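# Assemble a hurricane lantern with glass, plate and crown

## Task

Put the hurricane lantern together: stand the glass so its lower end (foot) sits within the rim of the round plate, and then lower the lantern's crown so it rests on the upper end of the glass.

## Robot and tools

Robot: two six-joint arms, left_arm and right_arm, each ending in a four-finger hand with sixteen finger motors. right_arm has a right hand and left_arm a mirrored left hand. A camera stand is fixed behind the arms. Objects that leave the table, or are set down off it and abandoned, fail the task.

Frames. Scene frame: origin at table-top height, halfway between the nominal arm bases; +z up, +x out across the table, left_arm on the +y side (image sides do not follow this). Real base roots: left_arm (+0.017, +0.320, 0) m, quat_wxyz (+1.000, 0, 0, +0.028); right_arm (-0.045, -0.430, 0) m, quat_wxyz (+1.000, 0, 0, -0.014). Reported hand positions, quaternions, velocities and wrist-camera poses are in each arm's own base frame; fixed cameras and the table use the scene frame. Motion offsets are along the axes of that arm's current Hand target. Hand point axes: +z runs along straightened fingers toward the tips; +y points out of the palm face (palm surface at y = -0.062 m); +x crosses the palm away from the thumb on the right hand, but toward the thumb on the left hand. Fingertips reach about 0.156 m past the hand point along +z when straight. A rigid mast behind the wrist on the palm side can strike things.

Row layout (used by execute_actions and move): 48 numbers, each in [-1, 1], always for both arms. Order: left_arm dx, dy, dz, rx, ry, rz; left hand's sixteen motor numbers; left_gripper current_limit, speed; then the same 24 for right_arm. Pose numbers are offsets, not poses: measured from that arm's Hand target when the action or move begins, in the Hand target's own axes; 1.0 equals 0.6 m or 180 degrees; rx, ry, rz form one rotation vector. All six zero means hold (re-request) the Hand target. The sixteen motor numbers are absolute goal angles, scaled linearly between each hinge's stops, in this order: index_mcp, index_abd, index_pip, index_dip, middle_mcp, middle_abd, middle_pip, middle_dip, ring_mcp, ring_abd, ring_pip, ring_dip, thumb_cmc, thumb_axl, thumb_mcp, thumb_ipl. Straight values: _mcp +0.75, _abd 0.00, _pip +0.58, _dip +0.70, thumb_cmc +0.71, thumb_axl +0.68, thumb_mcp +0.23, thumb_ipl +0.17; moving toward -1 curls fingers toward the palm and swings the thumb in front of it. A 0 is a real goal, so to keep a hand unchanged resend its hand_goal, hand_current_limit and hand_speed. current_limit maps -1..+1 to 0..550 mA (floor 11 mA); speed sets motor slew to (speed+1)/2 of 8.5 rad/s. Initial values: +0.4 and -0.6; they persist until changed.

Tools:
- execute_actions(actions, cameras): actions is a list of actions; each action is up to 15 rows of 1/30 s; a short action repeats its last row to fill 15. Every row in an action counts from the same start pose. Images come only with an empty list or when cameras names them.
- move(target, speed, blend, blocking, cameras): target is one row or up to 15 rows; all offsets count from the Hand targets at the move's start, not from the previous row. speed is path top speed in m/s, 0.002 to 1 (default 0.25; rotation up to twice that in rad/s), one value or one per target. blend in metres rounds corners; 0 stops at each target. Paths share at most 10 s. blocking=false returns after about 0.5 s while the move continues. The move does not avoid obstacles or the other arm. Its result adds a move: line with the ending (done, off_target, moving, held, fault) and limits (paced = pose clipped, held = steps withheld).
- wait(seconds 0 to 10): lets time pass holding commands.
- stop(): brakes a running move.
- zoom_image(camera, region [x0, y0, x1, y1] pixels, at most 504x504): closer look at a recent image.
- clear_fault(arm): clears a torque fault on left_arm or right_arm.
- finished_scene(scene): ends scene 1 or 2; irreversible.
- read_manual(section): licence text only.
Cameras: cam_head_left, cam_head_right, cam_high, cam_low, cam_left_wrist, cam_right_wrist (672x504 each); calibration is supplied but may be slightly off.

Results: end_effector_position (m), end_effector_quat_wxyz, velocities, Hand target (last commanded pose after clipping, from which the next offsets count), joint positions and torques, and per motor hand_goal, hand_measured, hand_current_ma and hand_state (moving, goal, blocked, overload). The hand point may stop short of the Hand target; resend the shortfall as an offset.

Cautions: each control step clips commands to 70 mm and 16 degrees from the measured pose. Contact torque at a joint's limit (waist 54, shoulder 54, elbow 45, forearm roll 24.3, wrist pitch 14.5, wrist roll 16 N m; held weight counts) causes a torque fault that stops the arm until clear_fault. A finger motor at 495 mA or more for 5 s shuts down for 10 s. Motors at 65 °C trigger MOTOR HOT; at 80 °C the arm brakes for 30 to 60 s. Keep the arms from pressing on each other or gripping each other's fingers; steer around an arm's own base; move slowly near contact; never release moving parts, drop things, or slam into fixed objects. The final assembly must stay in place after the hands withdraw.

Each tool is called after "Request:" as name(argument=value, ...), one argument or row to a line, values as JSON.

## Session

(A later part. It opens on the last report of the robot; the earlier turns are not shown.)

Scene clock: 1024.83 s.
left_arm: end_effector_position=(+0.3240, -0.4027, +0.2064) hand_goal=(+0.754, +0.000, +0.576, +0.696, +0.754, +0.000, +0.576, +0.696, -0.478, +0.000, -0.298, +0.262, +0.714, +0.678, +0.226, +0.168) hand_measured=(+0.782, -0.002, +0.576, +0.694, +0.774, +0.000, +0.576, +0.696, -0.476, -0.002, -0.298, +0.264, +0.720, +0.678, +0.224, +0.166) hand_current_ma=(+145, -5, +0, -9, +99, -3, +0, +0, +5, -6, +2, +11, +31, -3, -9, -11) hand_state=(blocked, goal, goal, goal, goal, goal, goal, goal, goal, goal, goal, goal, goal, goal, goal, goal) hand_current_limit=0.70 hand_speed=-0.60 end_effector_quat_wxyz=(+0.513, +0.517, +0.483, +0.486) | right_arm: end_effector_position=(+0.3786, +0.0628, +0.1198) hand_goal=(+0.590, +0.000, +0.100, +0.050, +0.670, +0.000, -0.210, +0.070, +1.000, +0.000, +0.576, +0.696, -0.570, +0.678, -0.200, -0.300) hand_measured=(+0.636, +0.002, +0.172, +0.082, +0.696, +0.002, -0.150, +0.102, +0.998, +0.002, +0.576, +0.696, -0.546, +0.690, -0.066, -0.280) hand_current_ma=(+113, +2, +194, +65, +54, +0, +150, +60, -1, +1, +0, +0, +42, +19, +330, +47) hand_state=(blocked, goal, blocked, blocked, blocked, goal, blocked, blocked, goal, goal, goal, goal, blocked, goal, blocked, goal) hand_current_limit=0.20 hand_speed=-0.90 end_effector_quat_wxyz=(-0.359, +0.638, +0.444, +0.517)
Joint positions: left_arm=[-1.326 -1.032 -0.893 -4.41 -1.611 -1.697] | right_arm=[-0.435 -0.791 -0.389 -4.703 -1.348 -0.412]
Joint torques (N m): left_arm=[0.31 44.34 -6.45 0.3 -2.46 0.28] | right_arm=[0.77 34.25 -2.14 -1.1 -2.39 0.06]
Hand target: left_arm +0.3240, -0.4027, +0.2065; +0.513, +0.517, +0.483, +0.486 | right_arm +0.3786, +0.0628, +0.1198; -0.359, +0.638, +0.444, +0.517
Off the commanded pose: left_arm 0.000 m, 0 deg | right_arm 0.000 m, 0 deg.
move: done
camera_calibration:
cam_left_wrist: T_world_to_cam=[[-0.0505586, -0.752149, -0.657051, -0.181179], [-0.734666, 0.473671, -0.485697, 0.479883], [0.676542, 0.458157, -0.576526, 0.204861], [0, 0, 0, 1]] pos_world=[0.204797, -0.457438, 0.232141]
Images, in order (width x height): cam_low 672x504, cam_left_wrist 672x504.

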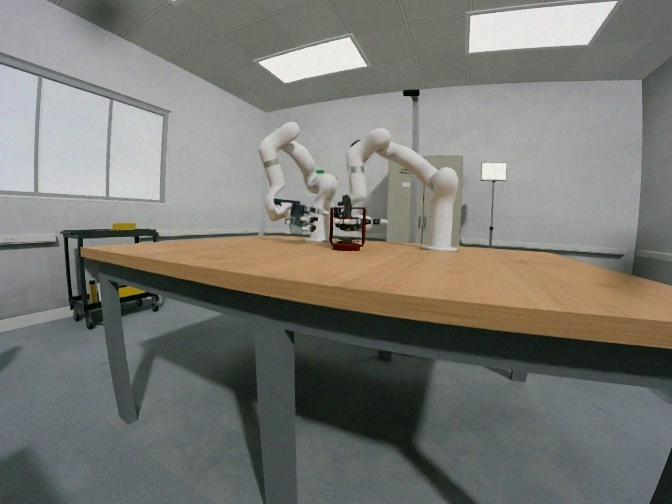

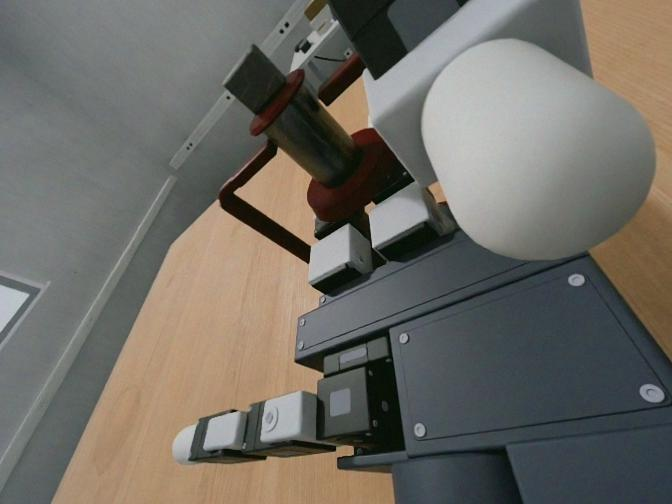

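Request:
move(
  target=[0,0.02,0,0,0,0,0.754,0,0.576,0.696,0.754,0,0.576,0.696,-0.479,0,-0.299,0.261,0.714,0.678,0.226,0.168,0.7,-0.6, 0,0,0,0,0,0,0.589,0,0.1,0.05,0.67,0,-0.21,0.07,1.0,0,0.576,0.696,-0.571,0.678,-0.2,-0.3,0.2,-0.9],
  speed=0.03,
  cameras=["cam_low","cam_left_wrist"],
)

Request:
zoom_image(
  camera="cam_low",
  region=[325, 185, 375, 235],
)

Request:
zoom_image(
  camera="cam_left_wrist",
  region=[200, 20, 460, 280],
)

Scene clock: 1073.03 s.
left_arm: end_effector_position=(+0.3240, -0.4028, +0.2185) hand_goal=(+0.754, +0.000, +0.576, +0.696, +0.754, +0.000, +0.576, +0.696, -0.478, +0.000, -0.298, +0.262, +0.714, +0.678, +0.226, +0.168) hand_measured=(+0.790, -0.002, +0.576, +0.694, +0.780, +0.000, +0.576, +0.696, -0.476, -0.002, -0.298, +0.264, +0.720, +0.678, +0.224, +0.166) hand_current_ma=(+183, -5, +0, -9, +134, -3, +0, +0, +5, -6, +2, +11, +31, -3, -9, -11) hand_state=(blocked, goal, goal, goal, blocked, goal, goal, goal, goal, goal, goal, goal, goal, goal, goal, goal) hand_current_limit=0.70 hand_speed=-0.60 end_effector_quat_wxyz=(+0.513, +0.517, +0.483, +0.486) | right_arm: end_effector_position=(+0.3786, +0.0628, +0.1198) hand_goal=(+0.590, +0.000, +0.100, +0.050, +0.670, +0.000, -0.210, +0.070, +1.000, +0.000, +0.576, +0.696, -0.570, +0.678, -0.200, -0.300) hand_measured=(+0.636, +0.002, +0.172, +0.082, +0.696, +0.002, -0.150, +0.102, +0.998, +0.002, +0.576, +0.696, -0.546, +0.690, -0.066, -0.280) hand_current_ma=(+113, +2, +194, +65, +54, +0, +150, +60, -1, +1, +0, +0, +42, +19, +330, +47) hand_state=(blocked, goal, blocked, blocked, blocked, goal, blocked, blocked, goal, goal, goal, goal, blocked, goal, blocked, goal) hand_current_limit=0.20 hand_speed=-0.90 end_effector_quat_wxyz=(-0.359, +0.638, +0.444, +0.517)
Joint positions: left_arm=[-1.326 -1 -0.876 -4.409 -1.607 -1.682] | right_arm=[-0.435 -0.791 -0.389 -4.703 -1.348 -0.412]
Joint torques (N m): left_arm=[0.09 44.23 -7.62 1.26 -2.67 0.24] | right_arm=[-0.73 35.29 -1.99 -1.37 -2.22 0.01]
Hand target: left_arm +0.3240, -0.4028, +0.2185; +0.513, +0.517, +0.483, +0.486 | right_arm +0.3786, +0.0628, +0.1198; -0.359, +0.638, +0.444, +0.517
Off the commanded pose: left_arm 0.000 m, 0 deg | right_arm 0.000 m, 0 deg.
move: done
camera_calibration:
cam_left_wrist: T_world_to_cam=[[-0.0504694, -0.752211, -0.656986, -0.173366], [-0.734558, 0.473654, -0.485877, 0.485821], [0.676666, 0.458073, -0.576448, 0.211799], [0, 0, 0, 1]] pos_world=[0.204797, -0.457538, 0.244242]
Images, in order (width x height): cam_low 672x504, cam_left_wrist 672x504.

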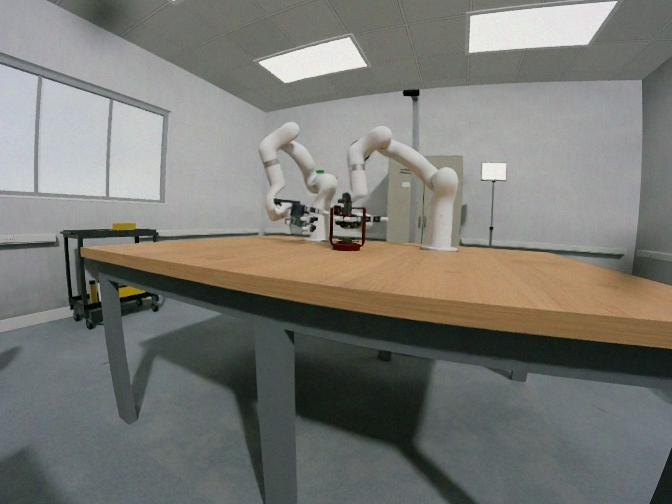

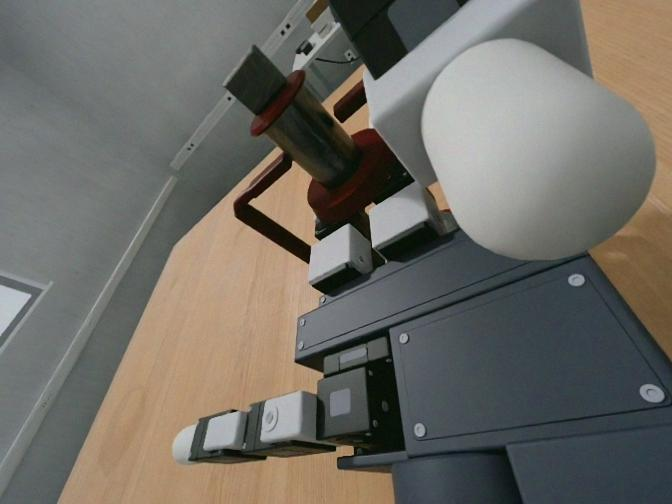

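Scaled by 10.080.

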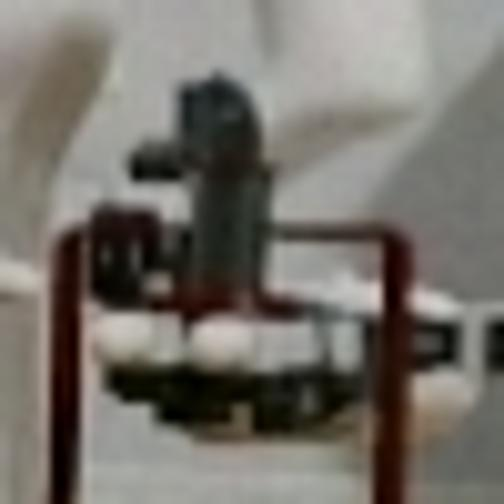

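Scaled by 1.938.

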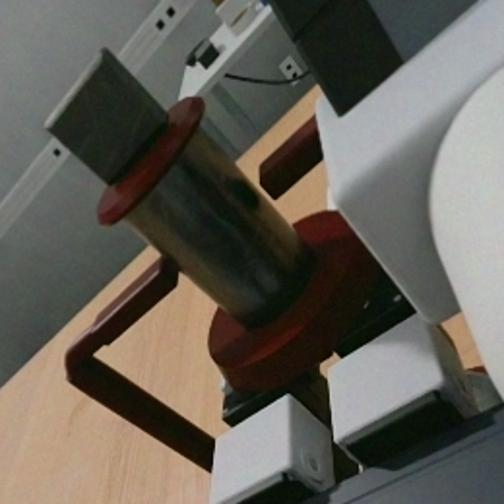

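Request:
move(
  target=[0,0.0283,0,0,0,0,0.754,0,0.576,0.696,0.754,0,0.576,0.696,-0.479,0,-0.299,0.261,0.714,0.678,0.226,0.168,0.7,-0.6, 0,0,0,0,0,0,0.589,0,0.1,0.05,0.67,0,-0.21,0.07,1.0,0,0.576,0.696,-0.571,0.678,-0.2,-0.3,0.2,-0.9],
  speed=0.03,
  cameras=["cam_low","cam_left_wrist"],
)

Request:
zoom_image(
  camera="cam_low",
  region=[325, 185, 375, 235],
)

Request:
zoom_image(
  camera="cam_left_wrist",
  region=[200, 20, 460, 280],
)

Scene clock: 1087.57 s.
left_arm: end_effector_position=(+0.3240, -0.4029, +0.2355) hand_goal=(+0.754, +0.000, +0.576, +0.696, +0.754, +0.000, +0.576, +0.696, -0.478, +0.000, -0.298, +0.262, +0.714, +0.678, +0.226, +0.168) hand_measured=(+0.800, -0.002, +0.576, +0.694, +0.790, +0.000, +0.576, +0.696, -0.476, -0.002, -0.298, +0.264, +0.720, +0.678, +0.224, +0.166) hand_current_ma=(+240, -6, +0, -9, +186, -3, +0, +0, +5, -6, +2, +11, +31, -3, -9, -11) hand_state=(blocked, goal, goal, goal, blocked, goal, goal, goal, goal, goal, goal, goal, goal, goal, goal, goal) hand_current_limit=0.70 hand_speed=-0.60 end_effector_quat_wxyz=(+0.513, +0.517, +0.483, +0.486) | right_arm: end_effector_position=(+0.3786, +0.0628, +0.1198) hand_goal=(+0.590, +0.000, +0.100, +0.050, +0.670, +0.000, -0.210, +0.070, +1.000, +0.000, +0.576, +0.696, -0.570, +0.678, -0.200, -0.300) hand_measured=(+0.636, +0.002, +0.172, +0.082, +0.696, +0.002, -0.150, +0.102, +0.998, +0.002, +0.576, +0.696, -0.546, +0.690, -0.066, -0.280) hand_current_ma=(+113, +2, +194, +65, +54, +0, +150, +60, -1, +1, +0, +0, +42, +19, +330, +47) hand_state=(blocked, goal, blocked, blocked, blocked, goal, blocked, blocked, goal, goal, goal, goal, blocked, goal, blocked, goal) hand_current_limit=0.20 hand_speed=-0.90 end_effector_quat_wxyz=(-0.359, +0.638, +0.444, +0.517)
Joint positions: left_arm=[-1.326 -0.954 -0.853 -4.408 -1.6 -1.661] | right_arm=[-0.435 -0.791 -0.389 -4.703 -1.348 -0.412]
Joint torques (N m): left_arm=[-0.37 47.2 -8.37 1.6 -3.29 0.32] | right_arm=[0.81 33.66 -1.98 -0.36 -2.25 -0.05]
Hand target: left_arm +0.3240, -0.4029, +0.2355; +0.513, +0.517, +0.483, +0.486 | right_arm +0.3786, +0.0628, +0.1198; -0.359, +0.638, +0.444, +0.517
Off the commanded pose: left_arm 0.000 m, 0 deg | right_arm 0.000 m, 0 deg.
move: done
camera_calibration:
cam_left_wrist: T_world_to_cam=[[-0.0504694, -0.752211, -0.656986, -0.162338], [-0.734558, 0.473654, -0.485877, 0.49408], [0.676666, 0.458073, -0.576448, 0.221587], [0, 0, 0, 1]] pos_world=[0.204797, -0.457638, 0.261142]
Images, in order (width x height): cam_low 672x504, cam_left_wrist 672x504.

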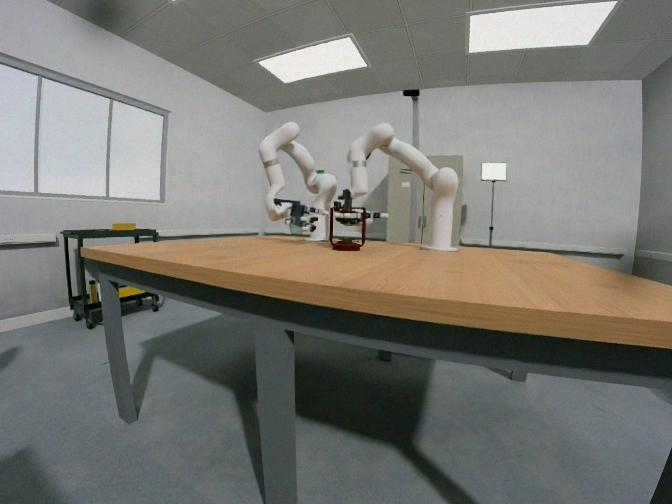

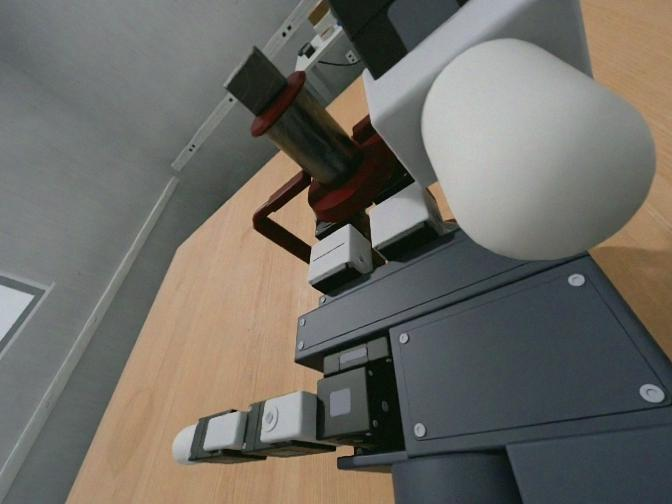

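Scaled by 10.080.

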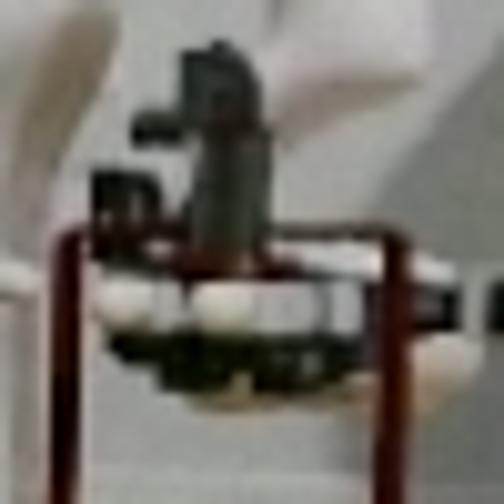

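Scaled by 1.938.

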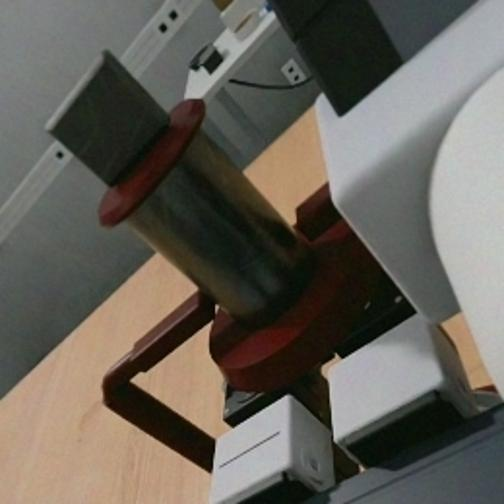

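Request:
move(
  target=[0,-0.025,0,0,0,0,0.754,0,0.576,0.696,0.754,0,0.576,0.696,-0.479,0,-0.299,0.261,0.714,0.678,0.226,0.168,0.7,-0.6, 0,0,0,0,0,0,0.589,0,0.1,0.05,0.67,0,-0.21,0.07,1.0,0,0.576,0.696,-0.571,0.678,-0.2,-0.3,0.2,-0.9],
  speed=0.03,
  cameras=["cam_low","cam_left_wrist"],
)

Request:
zoom_image(
  camera="cam_low",
  region=[325, 185, 375, 235],
)

Request:
zoom_image(
  camera="cam_left_wrist",
  region=[200, 20, 460, 280],
)

Scene clock: 1099.40 s.
left_arm: end_effector_position=(+0.3240, -0.4028, +0.2205) hand_goal=(+0.754, +0.000, +0.576, +0.696, +0.754, +0.000, +0.576, +0.696, -0.478, +0.000, -0.298, +0.262, +0.714, +0.678, +0.226, +0.168) hand_measured=(+0.800, -0.002, +0.576, +0.694, +0.790, +0.000, +0.576, +0.696, -0.476, -0.002, -0.298, +0.264, +0.720, +0.678, +0.224, +0.166) hand_current_ma=(+240, -7, +0, -9, +186, -3, +0, +0, +5, -6, +2, +11, +31, -3, -9, -11) hand_state=(blocked, goal, goal, goal, blocked, goal, goal, goal, goal, goal, goal, goal, goal, goal, goal, goal) hand_current_limit=0.70 hand_speed=-0.60 end_effector_quat_wxyz=(+0.513, +0.517, +0.483, +0.486) | right_arm: end_effector_position=(+0.3786, +0.0628, +0.1198) hand_goal=(+0.590, +0.000, +0.100, +0.050, +0.670, +0.000, -0.210, +0.070, +1.000, +0.000, +0.576, +0.696, -0.570, +0.678, -0.200, -0.300) hand_measured=(+0.636, +0.002, +0.172, +0.082, +0.696, +0.002, -0.150, +0.102, +0.998, +0.002, +0.576, +0.696, -0.546, +0.690, -0.066, -0.280) hand_current_ma=(+113, +2, +194, +65, +54, +0, +150, +60, -1, +1, +0, +0, +42, +19, +330, +47) hand_state=(blocked, goal, blocked, blocked, blocked, goal, blocked, blocked, goal, goal, goal, goal, blocked, goal, blocked, goal) hand_current_limit=0.20 hand_speed=-0.90 end_effector_quat_wxyz=(-0.359, +0.638, +0.444, +0.517)
Joint positions: left_arm=[-1.326 -0.994 -0.873 -4.409 -1.606 -1.68] | right_arm=[-0.435 -0.791 -0.389 -4.703 -1.348 -0.412]
Joint torques (N m): left_arm=[0.18 42.76 -7.95 -0.01 -3.07 0.14] | right_arm=[1.85 34.62 -2.05 -1.53 -2.36 -0.19]
Hand target: left_arm +0.3240, -0.4028, +0.2205; +0.513, +0.517, +0.483, +0.486 | right_arm +0.3786, +0.0628, +0.1198; -0.359, +0.638, +0.444, +0.517
Off the commanded pose: left_arm 0.000 m, 0 deg | right_arm 0.000 m, 0 deg.
move: done
camera_calibration:
cam_left_wrist: T_world_to_cam=[[-0.0504737, -0.752208, -0.656989, -0.172049], [-0.734558, 0.473658, -0.485873, 0.486794], [0.676666, 0.458073, -0.576448, 0.212952], [0, 0, 0, 1]] pos_world=[0.204797, -0.457538, 0.246242]
Images, in order (width x height): cam_low 672x504, cam_left_wrist 672x504.

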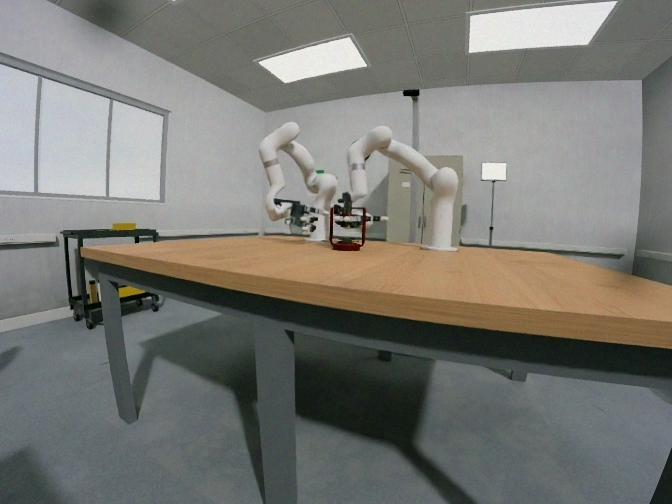

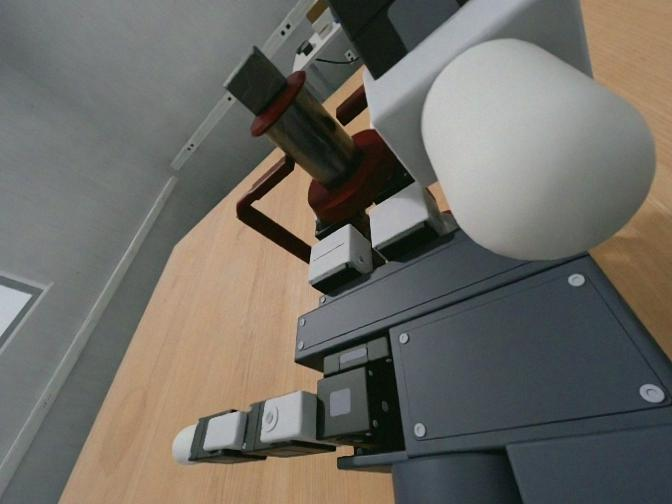

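Scaled by 10.080.

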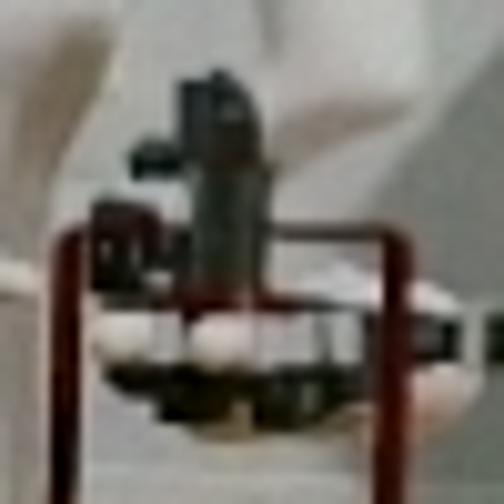

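Scaled by 1.938.

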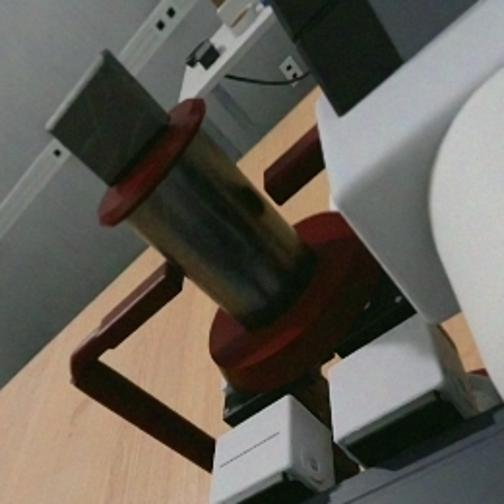

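Request:
move(
  target=[
    [0,-0.0583,0,0,0,0,0.754,0,0.576,0.696,0.754,0,0.576,0.696,-0.479,0,-0.299,0.261,0.714,0.678,0.226,0.168,0.4,-0.6, 0,0,0,0,0,0,0.589,0,0.1,0.05,0.67,0,-0.21,0.07,1.0,0,0.576,0.696,-0.571,0.678,-0.2,-0.3,0.2,-0.9],
    [0,-0.0583,-0.275,0,0,0,0.754,0,0.576,0.696,0.754,0,0.576,0.696,-0.479,0,-0.299,0.261,0.714,0.678,0.226,0.168,0.4,-0.6, 0,0,0,0,0,0,0.589,0,0.1,0.05,0.67,0,-0.21,0.07,1.0,0,0.576,0.696,-0.571,0.678,-0.2,-0.3,0.2,-0.9],
    [0,0.3325,-0.275,0,0,0,0.754,0,0.576,0.696,0.754,0,0.576,0.696,-0.479,0,-0.299,0.261,0.714,0.678,0.226,0.168,0.4,-0.6, 0,0,0,0,0,0,0.589,0,0.1,0.05,0.67,0,-0.21,0.07,1.0,0,0.576,0.696,-0.571,0.678,-0.2,-0.3,0.2,-0.9],
  ],
  speed=[0.05,0.15,0.25],
  blend=[0.003,0.02,0],
  cameras=["cam_low"],
)

Request:
zoom_image(
  camera="cam_low",
  region=[300, 180, 400, 260],
)

Scene clock: 1245.87 s.
left_arm: end_effector_position=(+0.1594, -0.3942, +0.4201) hand_goal=(+0.754, +0.000, +0.576, +0.696, +0.754, +0.000, +0.576, +0.696, -0.478, +0.000, -0.298, +0.262, +0.714, +0.678, +0.226, +0.168) hand_measured=(+0.774, +0.000, +0.576, +0.694, +0.770, +0.000, +0.576, +0.696, -0.478, -0.002, -0.298, +0.264, +0.720, +0.678, +0.224, +0.166) hand_current_ma=(+105, -2, +1, -9, +84, -3, +1, +0, +5, -6, +2, +11, +31, -3, -9, -11) hand_state=(blocked, goal, goal, goal, goal, goal, goal, goal, goal, goal, goal, goal, goal, goal, goal, goal) hand_current_limit=0.40 hand_speed=-0.60 end_effector_quat_wxyz=(+0.513, +0.517, +0.483, +0.486) | right_arm: end_effector_position=(+0.3786, +0.0628, +0.1198) hand_goal=(+0.590, +0.000, +0.100, +0.050, +0.670, +0.000, -0.210, +0.070, +1.000, +0.000, +0.576, +0.696, -0.570, +0.678, -0.200, -0.300) hand_measured=(+0.636, +0.002, +0.172, +0.082, +0.696, +0.002, -0.150, +0.102, +0.998, +0.002, +0.576, +0.696, -0.546, +0.690, -0.066, -0.280) hand_current_ma=(+113, +2, +194, +65, +54, +0, +150, +60, -1, +1, +0, +0, +42, +19, +330, +47) hand_state=(blocked, goal, blocked, blocked, blocked, goal, blocked, blocked, goal, goal, goal, goal, blocked, goal, blocked, goal) hand_current_limit=0.20 hand_speed=-0.90 end_effector_quat_wxyz=(-0.359, +0.638, +0.444, +0.517)
Joint positions: left_arm=[-1.722 -0.44 -0.666 -4.802 -1.59 -1.34] | right_arm=[-0.435 -0.791 -0.389 -4.703 -1.348 -0.412]
Joint torques (N m): left_arm=[-1 30.2 -10.82 0.37 -0.87 0.18] | right_arm=[1.81 34.22 -1.25 -1.11 -2.35 -0.03]
Hand target: left_arm +0.1594, -0.3942, +0.4201; +0.513, +0.517, +0.483, +0.486 | right_arm +0.3786, +0.0628, +0.1198; -0.359, +0.638, +0.444, +0.517
Off the commanded pose: left_arm 0.000 m, 0 deg | right_arm 0.000 m, 0 deg.
move: done
Images, in order (width x height): cam_low 672x504.

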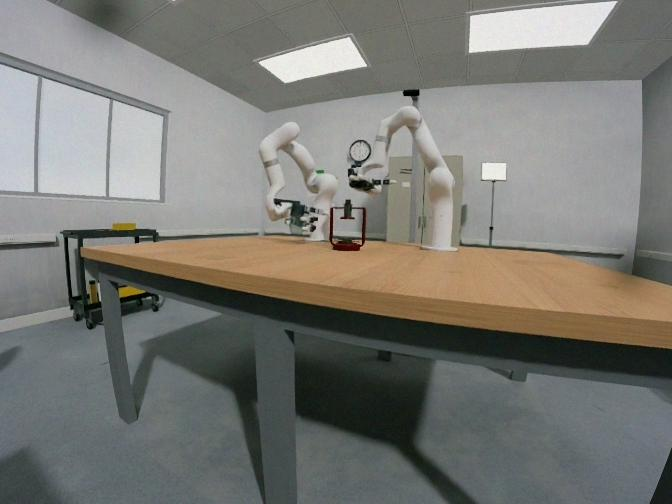

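Scaled by 5.040.

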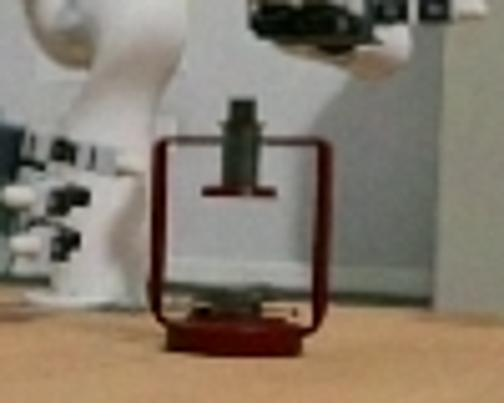

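Request:
move(
  target=[
    [0.0662,0,0.1642,0,0,0.5,0.616,0,-0.321,-0.217,0.754,0,0.576,0.696,0.754,0,0.576,0.696,-0.571,0.678,0.112,-0.751,0.4,-0.6, 0,0,0,0,0,0,0.589,0,0.1,0.05,0.67,0,-0.21,0.07,1.0,0,0.576,0.696,-0.571,0.678,-0.2,-0.3,0.2,-0.9],
    [0.0327,0,0.3635,0,0,0.999,0.616,0,-0.321,-0.217,0.754,0,0.576,0.696,0.754,0,0.576,0.696,-0.571,0.678,0.112,-0.751,0.4,-0.6, 0,0,0,0,0,0,0.589,0,0.1,0.05,0.67,0,-0.21,0.07,1.0,0,0.576,0.696,-0.571,0.678,-0.2,-0.3,0.2,-0.9],
  ],
  speed=0.4,
  blend=0.03,
)

Scene clock: 1264.47 s.
left_arm: end_effector_position=(+0.3783, -0.3877, +0.4201) hand_goal=(+0.616, +0.000, -0.320, -0.216, +0.754, +0.000, +0.576, +0.696, +0.754, +0.000, +0.576, +0.696, -0.570, +0.678, +0.112, -0.750) hand_measured=(+0.610, +0.000, -0.318, -0.214, +0.748, -0.002, +0.576, +0.696, +0.746, -0.002, +0.576, +0.694, -0.572, +0.678, +0.112, -0.748) hand_current_ma=(-29, -2, +8, +10, -31, -6, +1, +0, -40, -6, -1, -11, -13, -3, +3, +7) hand_state=(goal, goal, goal, goal, goal, goal, goal, goal, goal, goal, goal, goal, goal, goal, goal, goal) hand_current_limit=0.40 hand_speed=-0.60 end_effector_quat_wxyz=(+0.485, -0.484, +0.516, -0.514) | right_arm: end_effector_position=(+0.3786, +0.0628, +0.1198) hand_goal=(+0.590, +0.000, +0.100, +0.050, +0.670, +0.000, -0.210, +0.070, +1.000, +0.000, +0.576, +0.696, -0.570, +0.678, -0.200, -0.300) hand_measured=(+0.636, +0.002, +0.172, +0.082, +0.696, +0.002, -0.150, +0.102, +0.998, +0.002, +0.576, +0.696, -0.546, +0.690, -0.066, -0.280) hand_current_ma=(+113, +2, +194, +65, +54, +0, +150, +60, -1, +1, +0, +0, +42, +19, +330, +47) hand_state=(blocked, goal, blocked, blocked, blocked, goal, blocked, blocked, goal, goal, goal, goal, blocked, goal, blocked, goal) hand_current_limit=0.20 hand_speed=-0.90 end_effector_quat_wxyz=(-0.359, +0.638, +0.444, +0.517)
Joint positions: left_arm=[-1.144 -0.025 -0.674 -4.314 -1.283 2.165] | right_arm=[-0.435 -0.791 -0.389 -4.703 -1.348 -0.412]
Joint torques (N m): left_arm=[1.17 19.29 -15.14 1.09 -0.7 0.07] | right_arm=[1.84 34.81 -1.67 -1.09 -2.29 -0.1]
Hand target: left_arm +0.3783, -0.3877, +0.4201; +0.485, -0.484, +0.516, -0.514 | right_arm +0.3786, +0.0628, +0.1198; -0.359, +0.638, +0.444, +0.517
Off the commanded pose: left_arm 0.000 m, 0 deg | right_arm 0.000 m, 0 deg.
move: done

Request:
move(
  target=[-0.0013,0.3083,0,0,0,0,0.616,0,-0.321,-0.217,0.754,0,0.576,0.696,0.754,0,0.576,0.696,-0.571,0.678,0.112,-0.751,0.4,-0.6, 0,0,0,0,0,0,0.589,0,0.1,0.05,0.67,0,-0.21,0.07,1.0,0,0.576,0.696,-0.571,0.678,-0.2,-0.3,0.2,-0.9],
  speed=0.12,
  cameras=["cam_low","cam_left_wrist"],
)

Request:
zoom_image(
  camera="cam_low",
  region=[325, 165, 385, 225],
)

Request:
zoom_image(
  camera="cam_left_wrist",
  region=[0, 60, 350, 410],
)

Scene clock: 1273.47 s.
left_arm: end_effector_position=(+0.3782, -0.3863, +0.2351) hand_goal=(+0.616, +0.000, -0.320, -0.216, +0.754, +0.000, +0.576, +0.696, +0.754, +0.000, +0.576, +0.696, -0.570, +0.678, +0.112, -0.750) hand_measured=(+0.610, +0.000, -0.318, -0.214, +0.748, -0.002, +0.576, +0.696, +0.746, -0.002, +0.576, +0.694, -0.572, +0.678, +0.112, -0.748) hand_current_ma=(-32, -2, +8, +10, -34, -6, +0, +0, -44, -6, -1, -11, -13, -3, +3, +7) hand_state=(goal, goal, goal, goal, goal, goal, goal, goal, goal, goal, goal, goal, goal, goal, goal, goal) hand_current_limit=0.40 hand_speed=-0.60 end_effector_quat_wxyz=(+0.485, -0.484, +0.516, -0.514) | right_arm: end_effector_position=(+0.3786, +0.0628, +0.1198) hand_goal=(+0.590, +0.000, +0.100, +0.050, +0.670, +0.000, -0.210, +0.070, +1.000, +0.000, +0.576, +0.696, -0.570, +0.678, -0.200, -0.300) hand_measured=(+0.636, +0.002, +0.172, +0.082, +0.696, +0.002, -0.150, +0.102, +0.998, +0.002, +0.576, +0.696, -0.546, +0.690, -0.066, -0.280) hand_current_ma=(+113, +2, +194, +65, +54, +0, +150, +60, -1, +1, +0, +0, +42, +19, +330, +47) hand_state=(blocked, goal, blocked, blocked, blocked, goal, blocked, blocked, goal, goal, goal, goal, blocked, goal, blocked, goal) hand_current_limit=0.20 hand_speed=-0.90 end_effector_quat_wxyz=(-0.359, +0.638, +0.444, +0.517)
Joint positions: left_arm=[-1.143 -0.445 -0.609 -4.23 -1.493 1.72] | right_arm=[-0.435 -0.791 -0.389 -4.703 -1.348 -0.412]
Joint torques (N m): left_arm=[1.5 27.59 -10.42 1.35 -1.27 -0.14] | right_arm=[0.41 33.3 -1.91 -1.31 -2.27 -0.16]
Hand target: left_arm +0.3782, -0.3863, +0.2351; +0.485, -0.484, +0.516, -0.514 | right_arm +0.3786, +0.0628, +0.1198; -0.359, +0.638, +0.444, +0.517
Off the commanded pose: left_arm 0.000 m, 0 deg | right_arm 0.000 m, 0 deg.
move: done
camera_calibration:
cam_left_wrist: T_world_to_cam=[[0.041354, 0.754836, 0.654609, 0.0917649], [-0.785224, -0.380576, 0.488452, -0.0139688], [0.617829, -0.534214, 0.576977, -0.455139], [0, 0, 0, 1]] pos_world=[0.266435, -0.317725, 0.209358]
Images, in order (width x height): cam_low 672x504, cam_left_wrist 672x504.

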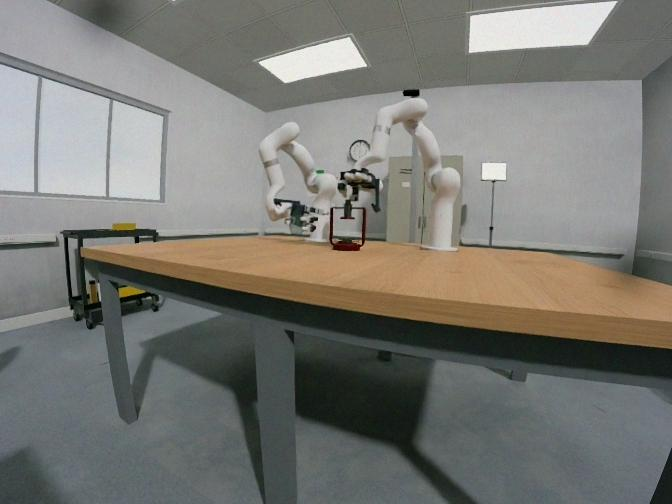

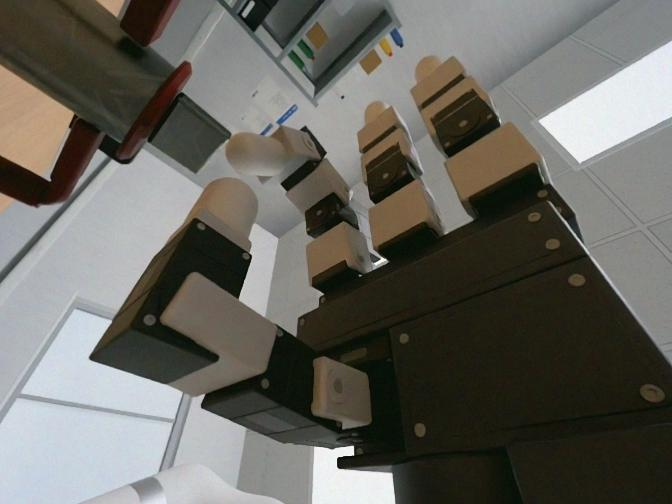

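Scaled by 8.400.

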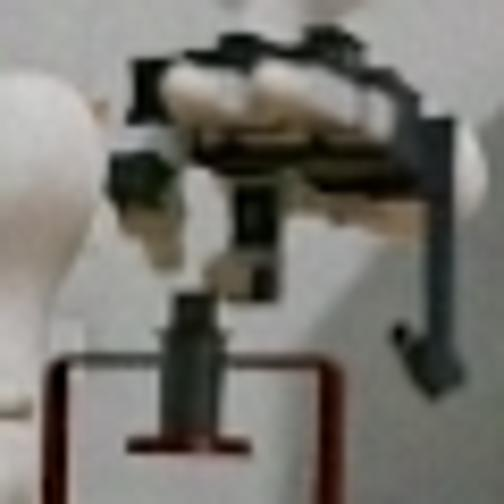

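Scaled by 1.440.

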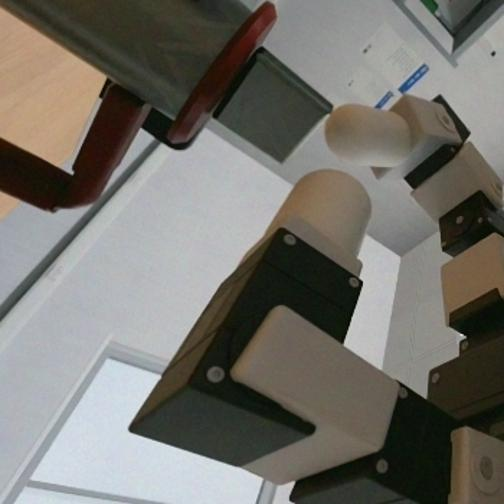

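Request:
move(
  target=[0,0.0285,0,0,0,0,0.616,0,-0.321,-0.217,0.754,0,0.576,0.696,0.754,0,0.576,0.696,-0.571,0.678,0.112,-0.751,0.4,-0.6, 0,0,0,0,0,0,0.589,0,0.1,0.05,0.67,0,-0.21,0.07,1.0,0,0.576,0.696,-0.571,0.678,-0.2,-0.3,0.2,-0.9],
  speed=0.05,
  cameras=["cam_low","cam_left_wrist"],
)

Request:
zoom_image(
  camera="cam_low",
  region=[325, 165, 385, 225],
)

Request:
zoom_image(
  camera="cam_left_wrist",
  region=[0, 60, 350, 410],
)

Scene clock: 1284.23 s.
left_arm: end_effector_position=(+0.3782, -0.3863, +0.2180) hand_goal=(+0.616, +0.000, -0.320, -0.216, +0.754, +0.000, +0.576, +0.696, +0.754, +0.000, +0.576, +0.696, -0.570, +0.678, +0.112, -0.750) hand_measured=(+0.610, +0.000, -0.318, -0.214, +0.748, -0.002, +0.576, +0.696, +0.746, -0.002, +0.576, +0.694, -0.572, +0.678, +0.112, -0.748) hand_current_ma=(-32, -2, +8, +10, -34, -6, +0, +0, -44, -6, -1, -11, -13, -3, +3, +7) hand_state=(goal, goal, goal, goal, goal, goal, goal, goal, goal, goal, goal, goal, goal, goal, goal, goal) hand_current_limit=0.40 hand_speed=-0.60 end_effector_quat_wxyz=(+0.485, -0.484, +0.516, -0.514) | right_arm: end_effector_position=(+0.3786, +0.0628, +0.1198) hand_goal=(+0.590, +0.000, +0.100, +0.050, +0.670, +0.000, -0.210, +0.070, +1.000, +0.000, +0.576, +0.696, -0.570, +0.678, -0.200, -0.300) hand_measured=(+0.636, +0.002, +0.172, +0.082, +0.696, +0.002, -0.150, +0.102, +0.998, +0.002, +0.576, +0.696, -0.546, +0.690, -0.066, -0.280) hand_current_ma=(+113, +2, +194, +65, +54, +0, +150, +60, -1, +1, +0, +0, +42, +19, +330, +47) hand_state=(blocked, goal, blocked, blocked, blocked, goal, blocked, blocked, goal, goal, goal, goal, blocked, goal, blocked, goal) hand_current_limit=0.20 hand_speed=-0.90 end_effector_quat_wxyz=(-0.359, +0.638, +0.444, +0.517)
Joint positions: left_arm=[-1.143 -0.492 -0.615 -4.227 -1.512 1.683] | right_arm=[-0.435 -0.791 -0.389 -4.703 -1.348 -0.412]
Joint torques (N m): left_arm=[0.34 28.91 -9.92 1.37 -1.3 -0.17] | right_arm=[0.33 33.63 -1.77 -1.61 -2.31 -0.16]
Hand target: left_arm +0.3782, -0.3862, +0.2180; +0.485, -0.484, +0.516, -0.514 | right_arm +0.3786, +0.0628, +0.1198; -0.359, +0.638, +0.444, +0.517
Off the commanded pose: left_arm 0.000 m, 0 deg | right_arm 0.000 m, 0 deg.
move: done
camera_calibration:
cam_left_wrist: T_world_to_cam=[[0.041354, 0.754836, 0.654609, 0.102883], [-0.785224, -0.380576, 0.488452, -0.00557824], [0.617829, -0.534214, 0.576977, -0.445219], [0, 0, 0, 1]] pos_world=[0.266435, -0.317625, 0.192258]
Images, in order (width x height): cam_low 672x504, cam_left_wrist 672x504.

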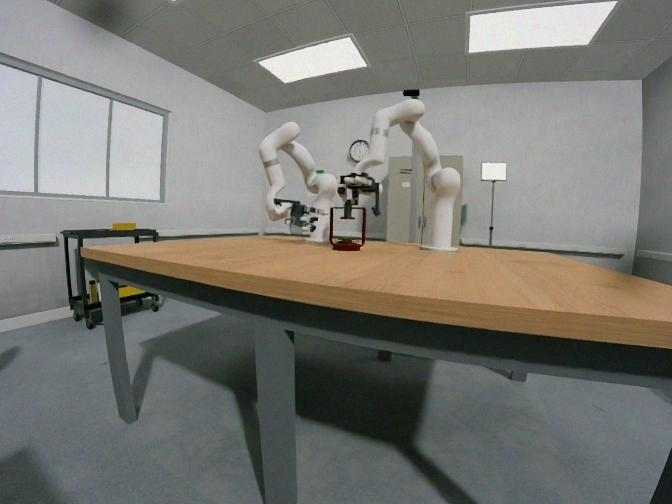

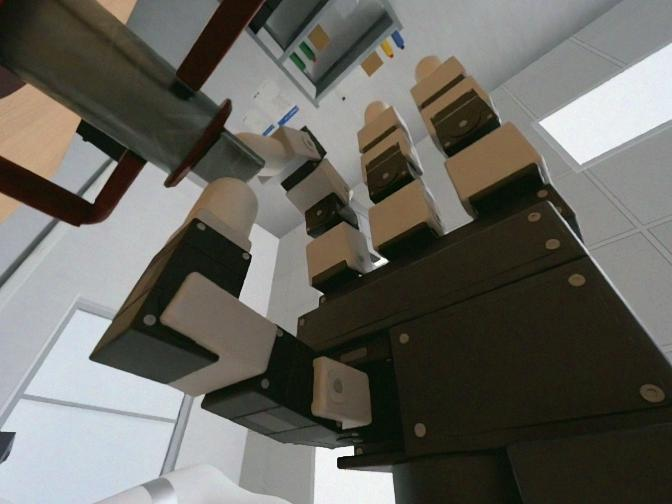

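Scaled by 8.400.

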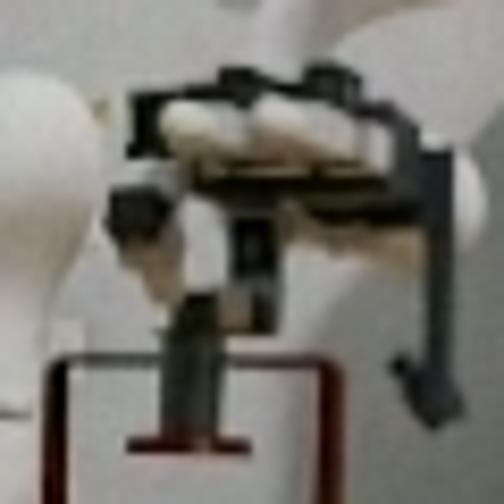

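Scaled by 1.440.

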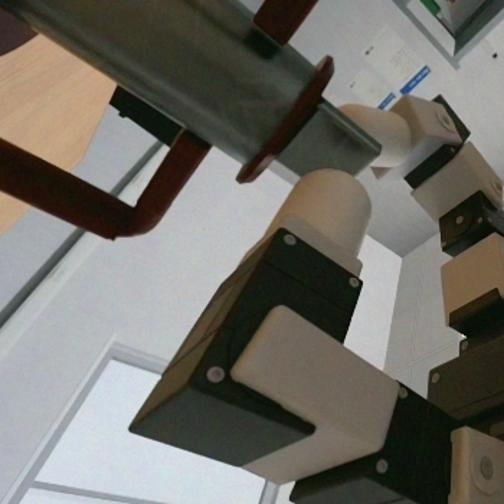

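Request:
move(
  target=[
    [0,0,0,0,0,0,0.479,0,-0.321,-0.217,0.754,0,0.576,0.696,0.754,0,0.576,0.696,-0.571,0.678,-0.056,-0.503,0.2,-0.85, 0,0,0,0,0,0,0.589,0,0.1,0.05,0.67,0,-0.21,0.07,1.0,0,0.576,0.696,-0.571,0.678,-0.2,-0.3,0.2,-0.9],
    [0,0,0,0,0,0,0.33,0,-0.38,-0.255,0.754,0,0.576,0.696,0.754,0,0.576,0.696,-0.571,0.678,-0.18,-0.485,0.5,-0.85, 0,0,0,0,0,0,0.589,0,0.1,0.05,0.67,0,-0.21,0.07,1.0,0,0.576,0.696,-0.571,0.678,-0.2,-0.3,0.2,-0.9],
  ],
  speed=0.05,
  cameras=["cam_low","cam_left_wrist"],
)

Request:
zoom_image(
  camera="cam_left_wrist",
  region=[100, 60, 350, 260],
)

Scene clock: 1296.37 s.
left_arm: end_effector_position=(+0.3782, -0.3862, +0.2180) hand_goal=(+0.330, +0.000, -0.380, -0.254, +0.754, +0.000, +0.576, +0.696, +0.754, +0.000, +0.576, +0.696, -0.570, +0.678, -0.180, -0.484) hand_measured=(+0.472, +0.000, -0.318, -0.222, +0.748, -0.002, +0.576, +0.696, +0.746, -0.002, +0.576, +0.694, -0.572, +0.678, -0.062, -0.522) hand_current_ma=(+413, -2, +298, +157, -34, -6, +0, +0, -44, -6, -1, -11, -12, -3, +413, -241) hand_state=(blocked, goal, blocked, blocked, goal, goal, goal, goal, goal, goal, goal, goal, goal, goal, blocked, blocked) hand_current_limit=0.50 hand_speed=-0.85 end_effector_quat_wxyz=(+0.485, -0.484, +0.516, -0.514) | right_arm: end_effector_position=(+0.3786, +0.0628, +0.1198) hand_goal=(+0.590, +0.000, +0.100, +0.050, +0.670, +0.000, -0.210, +0.070, +1.000, +0.000, +0.576, +0.696, -0.570, +0.678, -0.200, -0.300) hand_measured=(+0.636, +0.002, +0.172, +0.082, +0.696, +0.002, -0.150, +0.102, +0.998, +0.002, +0.576, +0.696, -0.546, +0.690, -0.066, -0.280) hand_current_ma=(+113, +2, +194, +65, +54, +0, +150, +60, -1, +1, +0, +0, +42, +19, +330, +47) hand_state=(blocked, goal, blocked, blocked, blocked, goal, blocked, blocked, goal, goal, goal, goal, blocked, goal, blocked, goal) hand_current_limit=0.20 hand_speed=-0.90 end_effector_quat_wxyz=(-0.359, +0.638, +0.444, +0.517)
Joint positions: left_arm=[-1.143 -0.492 -0.615 -4.227 -1.513 1.683] | right_arm=[-0.435 -0.791 -0.389 -4.703 -1.348 -0.412]
Joint torques (N m): left_arm=[1.31 29.33 -9.47 0.61 -1.32 0] | right_arm=[1.06 32.9 -1.91 -1.25 -2.28 -0.12]
Hand target: left_arm +0.3782, -0.3862, +0.2180; +0.485, -0.484, +0.516, -0.514 | right_arm +0.3786, +0.0628, +0.1198; -0.359, +0.638, +0.444, +0.517
Off the commanded pose: left_arm 0.000 m, 0 deg | right_arm 0.000 m, 0 deg.
move: done
camera_calibration:
cam_left_wrist: T_world_to_cam=[[0.041354, 0.754836, 0.654609, 0.102883], [-0.785224, -0.380576, 0.488452, -0.00557824], [0.617829, -0.534214, 0.576977, -0.445219], [0, 0, 0, 1]] pos_world=[0.266435, -0.317625, 0.192258]
Images, in order (width x height): cam_low 672x504, cam_left_wrist 672x504.

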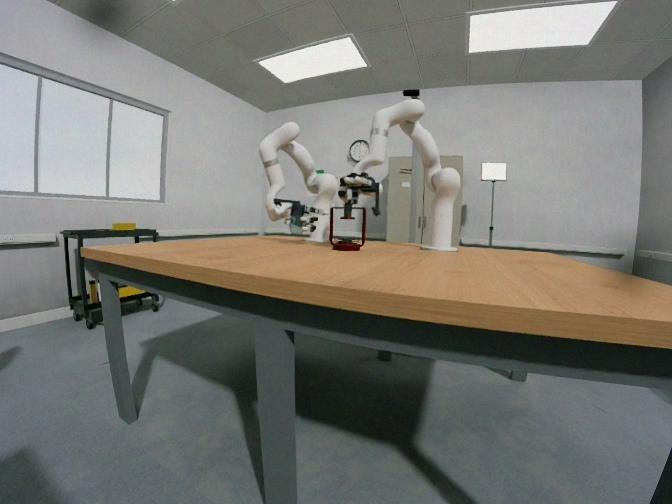

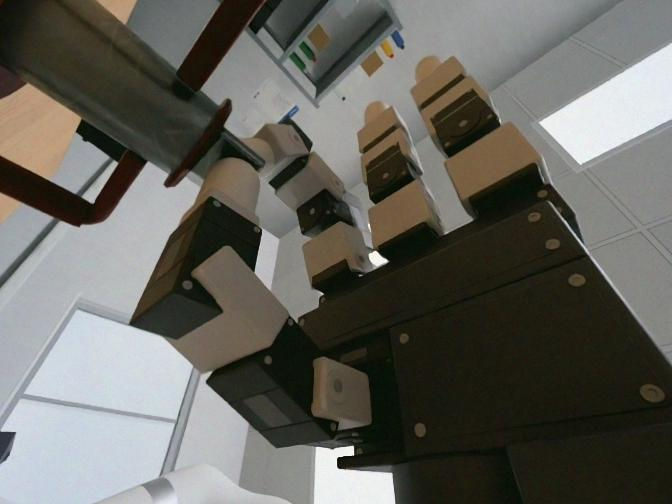

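Scaled by 2.016.

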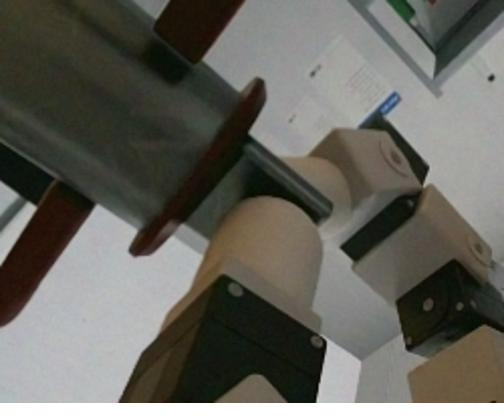

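Request:
move(
  target=[0,-0.02,0,0,0,0,0.33,0,-0.38,-0.255,0.754,0,0.576,0.696,0.754,0,0.576,0.696,-0.571,0.678,-0.18,-0.485,0.7,-0.85, 0,0,0,0,0,0,0.589,0,0.1,0.05,0.67,0,-0.21,0.07,1.0,0,0.576,0.696,-0.571,0.678,-0.2,-0.3,0.2,-0.9],
  speed=0.03,
  cameras=["cam_low","cam_left_wrist"],
)

Request:
zoom_image(
  camera="cam_left_wrist",
  region=[100, 60, 350, 260],
)

Request:
zoom_image(
  camera="cam_low",
  region=[325, 165, 385, 225],
)

Scene clock: 1303.73 s.
left_arm: end_effector_position=(+0.3782, -0.3863, +0.2300) hand_goal=(+0.330, +0.000, -0.380, -0.254, +0.754, +0.000, +0.576, +0.696, +0.754, +0.000, +0.576, +0.696, -0.570, +0.678, -0.180, -0.484) hand_measured=(+0.460, +0.000, -0.318, -0.228, +0.748, -0.002, +0.576, +0.696, +0.746, -0.002, +0.576, +0.694, -0.572, +0.678, -0.064, -0.464) hand_current_ma=(+467, -2, +298, +124, -34, -6, +0, +0, -44, -6, -1, -11, -11, -3, +467, +130) hand_state=(blocked, goal, blocked, blocked, goal, goal, goal, goal, goal, goal, goal, goal, goal, goal, blocked, blocked) hand_current_limit=0.70 hand_speed=-0.85 end_effector_quat_wxyz=(+0.485, -0.484, +0.516, -0.514) | right_arm: end_effector_position=(+0.3786, +0.0628, +0.1198) hand_goal=(+0.590, +0.000, +0.100, +0.050, +0.670, +0.000, -0.210, +0.070, +1.000, +0.000, +0.576, +0.696, -0.570, +0.678, -0.200, -0.300) hand_measured=(+0.636, +0.002, +0.172, +0.082, +0.696, +0.002, -0.150, +0.102, +0.998, +0.002, +0.576, +0.696, -0.546, +0.690, -0.066, -0.280) hand_current_ma=(+113, +2, +194, +65, +54, +0, +150, +60, -1, +1, +0, +0, +42, +19, +330, +47) hand_state=(blocked, goal, blocked, blocked, blocked, goal, blocked, blocked, goal, goal, goal, goal, blocked, goal, blocked, goal) hand_current_limit=0.20 hand_speed=-0.90 end_effector_quat_wxyz=(-0.359, +0.638, +0.444, +0.517)
Joint positions: left_arm=[-1.143 -0.459 -0.611 -4.229 -1.499 1.709] | right_arm=[-0.435 -0.791 -0.389 -4.703 -1.348 -0.412]
Joint torques (N m): left_arm=[-0.34 30.78 -9.46 0.33 -1.17 -0.06] | right_arm=[1.6 33.07 -2.07 -1.13 -2.36 -0.16]
Hand target: left_arm +0.3782, -0.3863, +0.2300; +0.485, -0.484, +0.516, -0.514 | right_arm +0.3786, +0.0628, +0.1198; -0.359, +0.638, +0.444, +0.517
Off the commanded pose: left_arm 0.000 m, 0 deg | right_arm 0.000 m, 0 deg.
move: done
camera_calibration:
cam_left_wrist: T_world_to_cam=[[0.0412439, 0.754782, 0.654678, 0.095101], [-0.78523, -0.380683, 0.488359, -0.0114912], [0.61783, -0.534215, 0.576976, -0.452196], [0, 0, 0, 1]] pos_world=[0.266435, -0.317725, 0.204258]
Images, in order (width x height): cam_low 672x504, cam_left_wrist 672x504.

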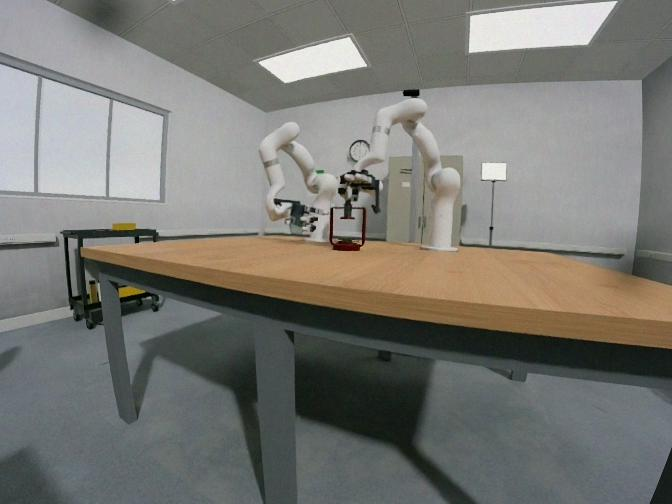

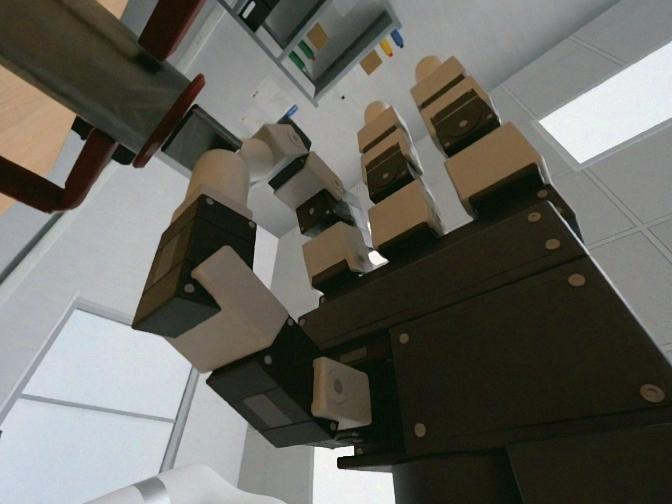

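Scaled by 2.016.

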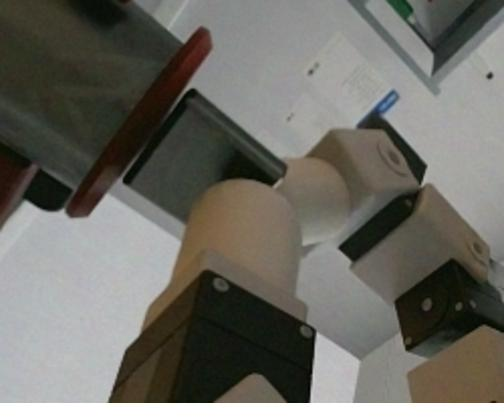

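Scaled by 8.400.

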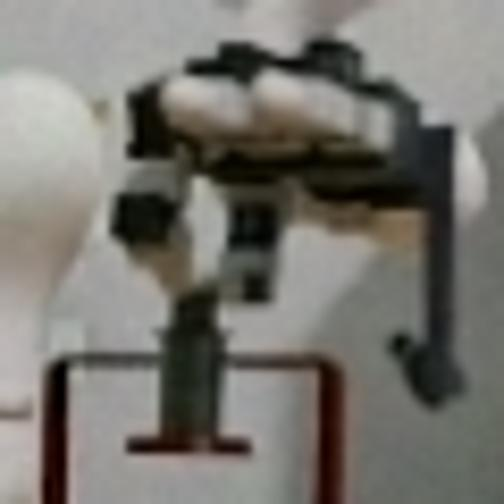

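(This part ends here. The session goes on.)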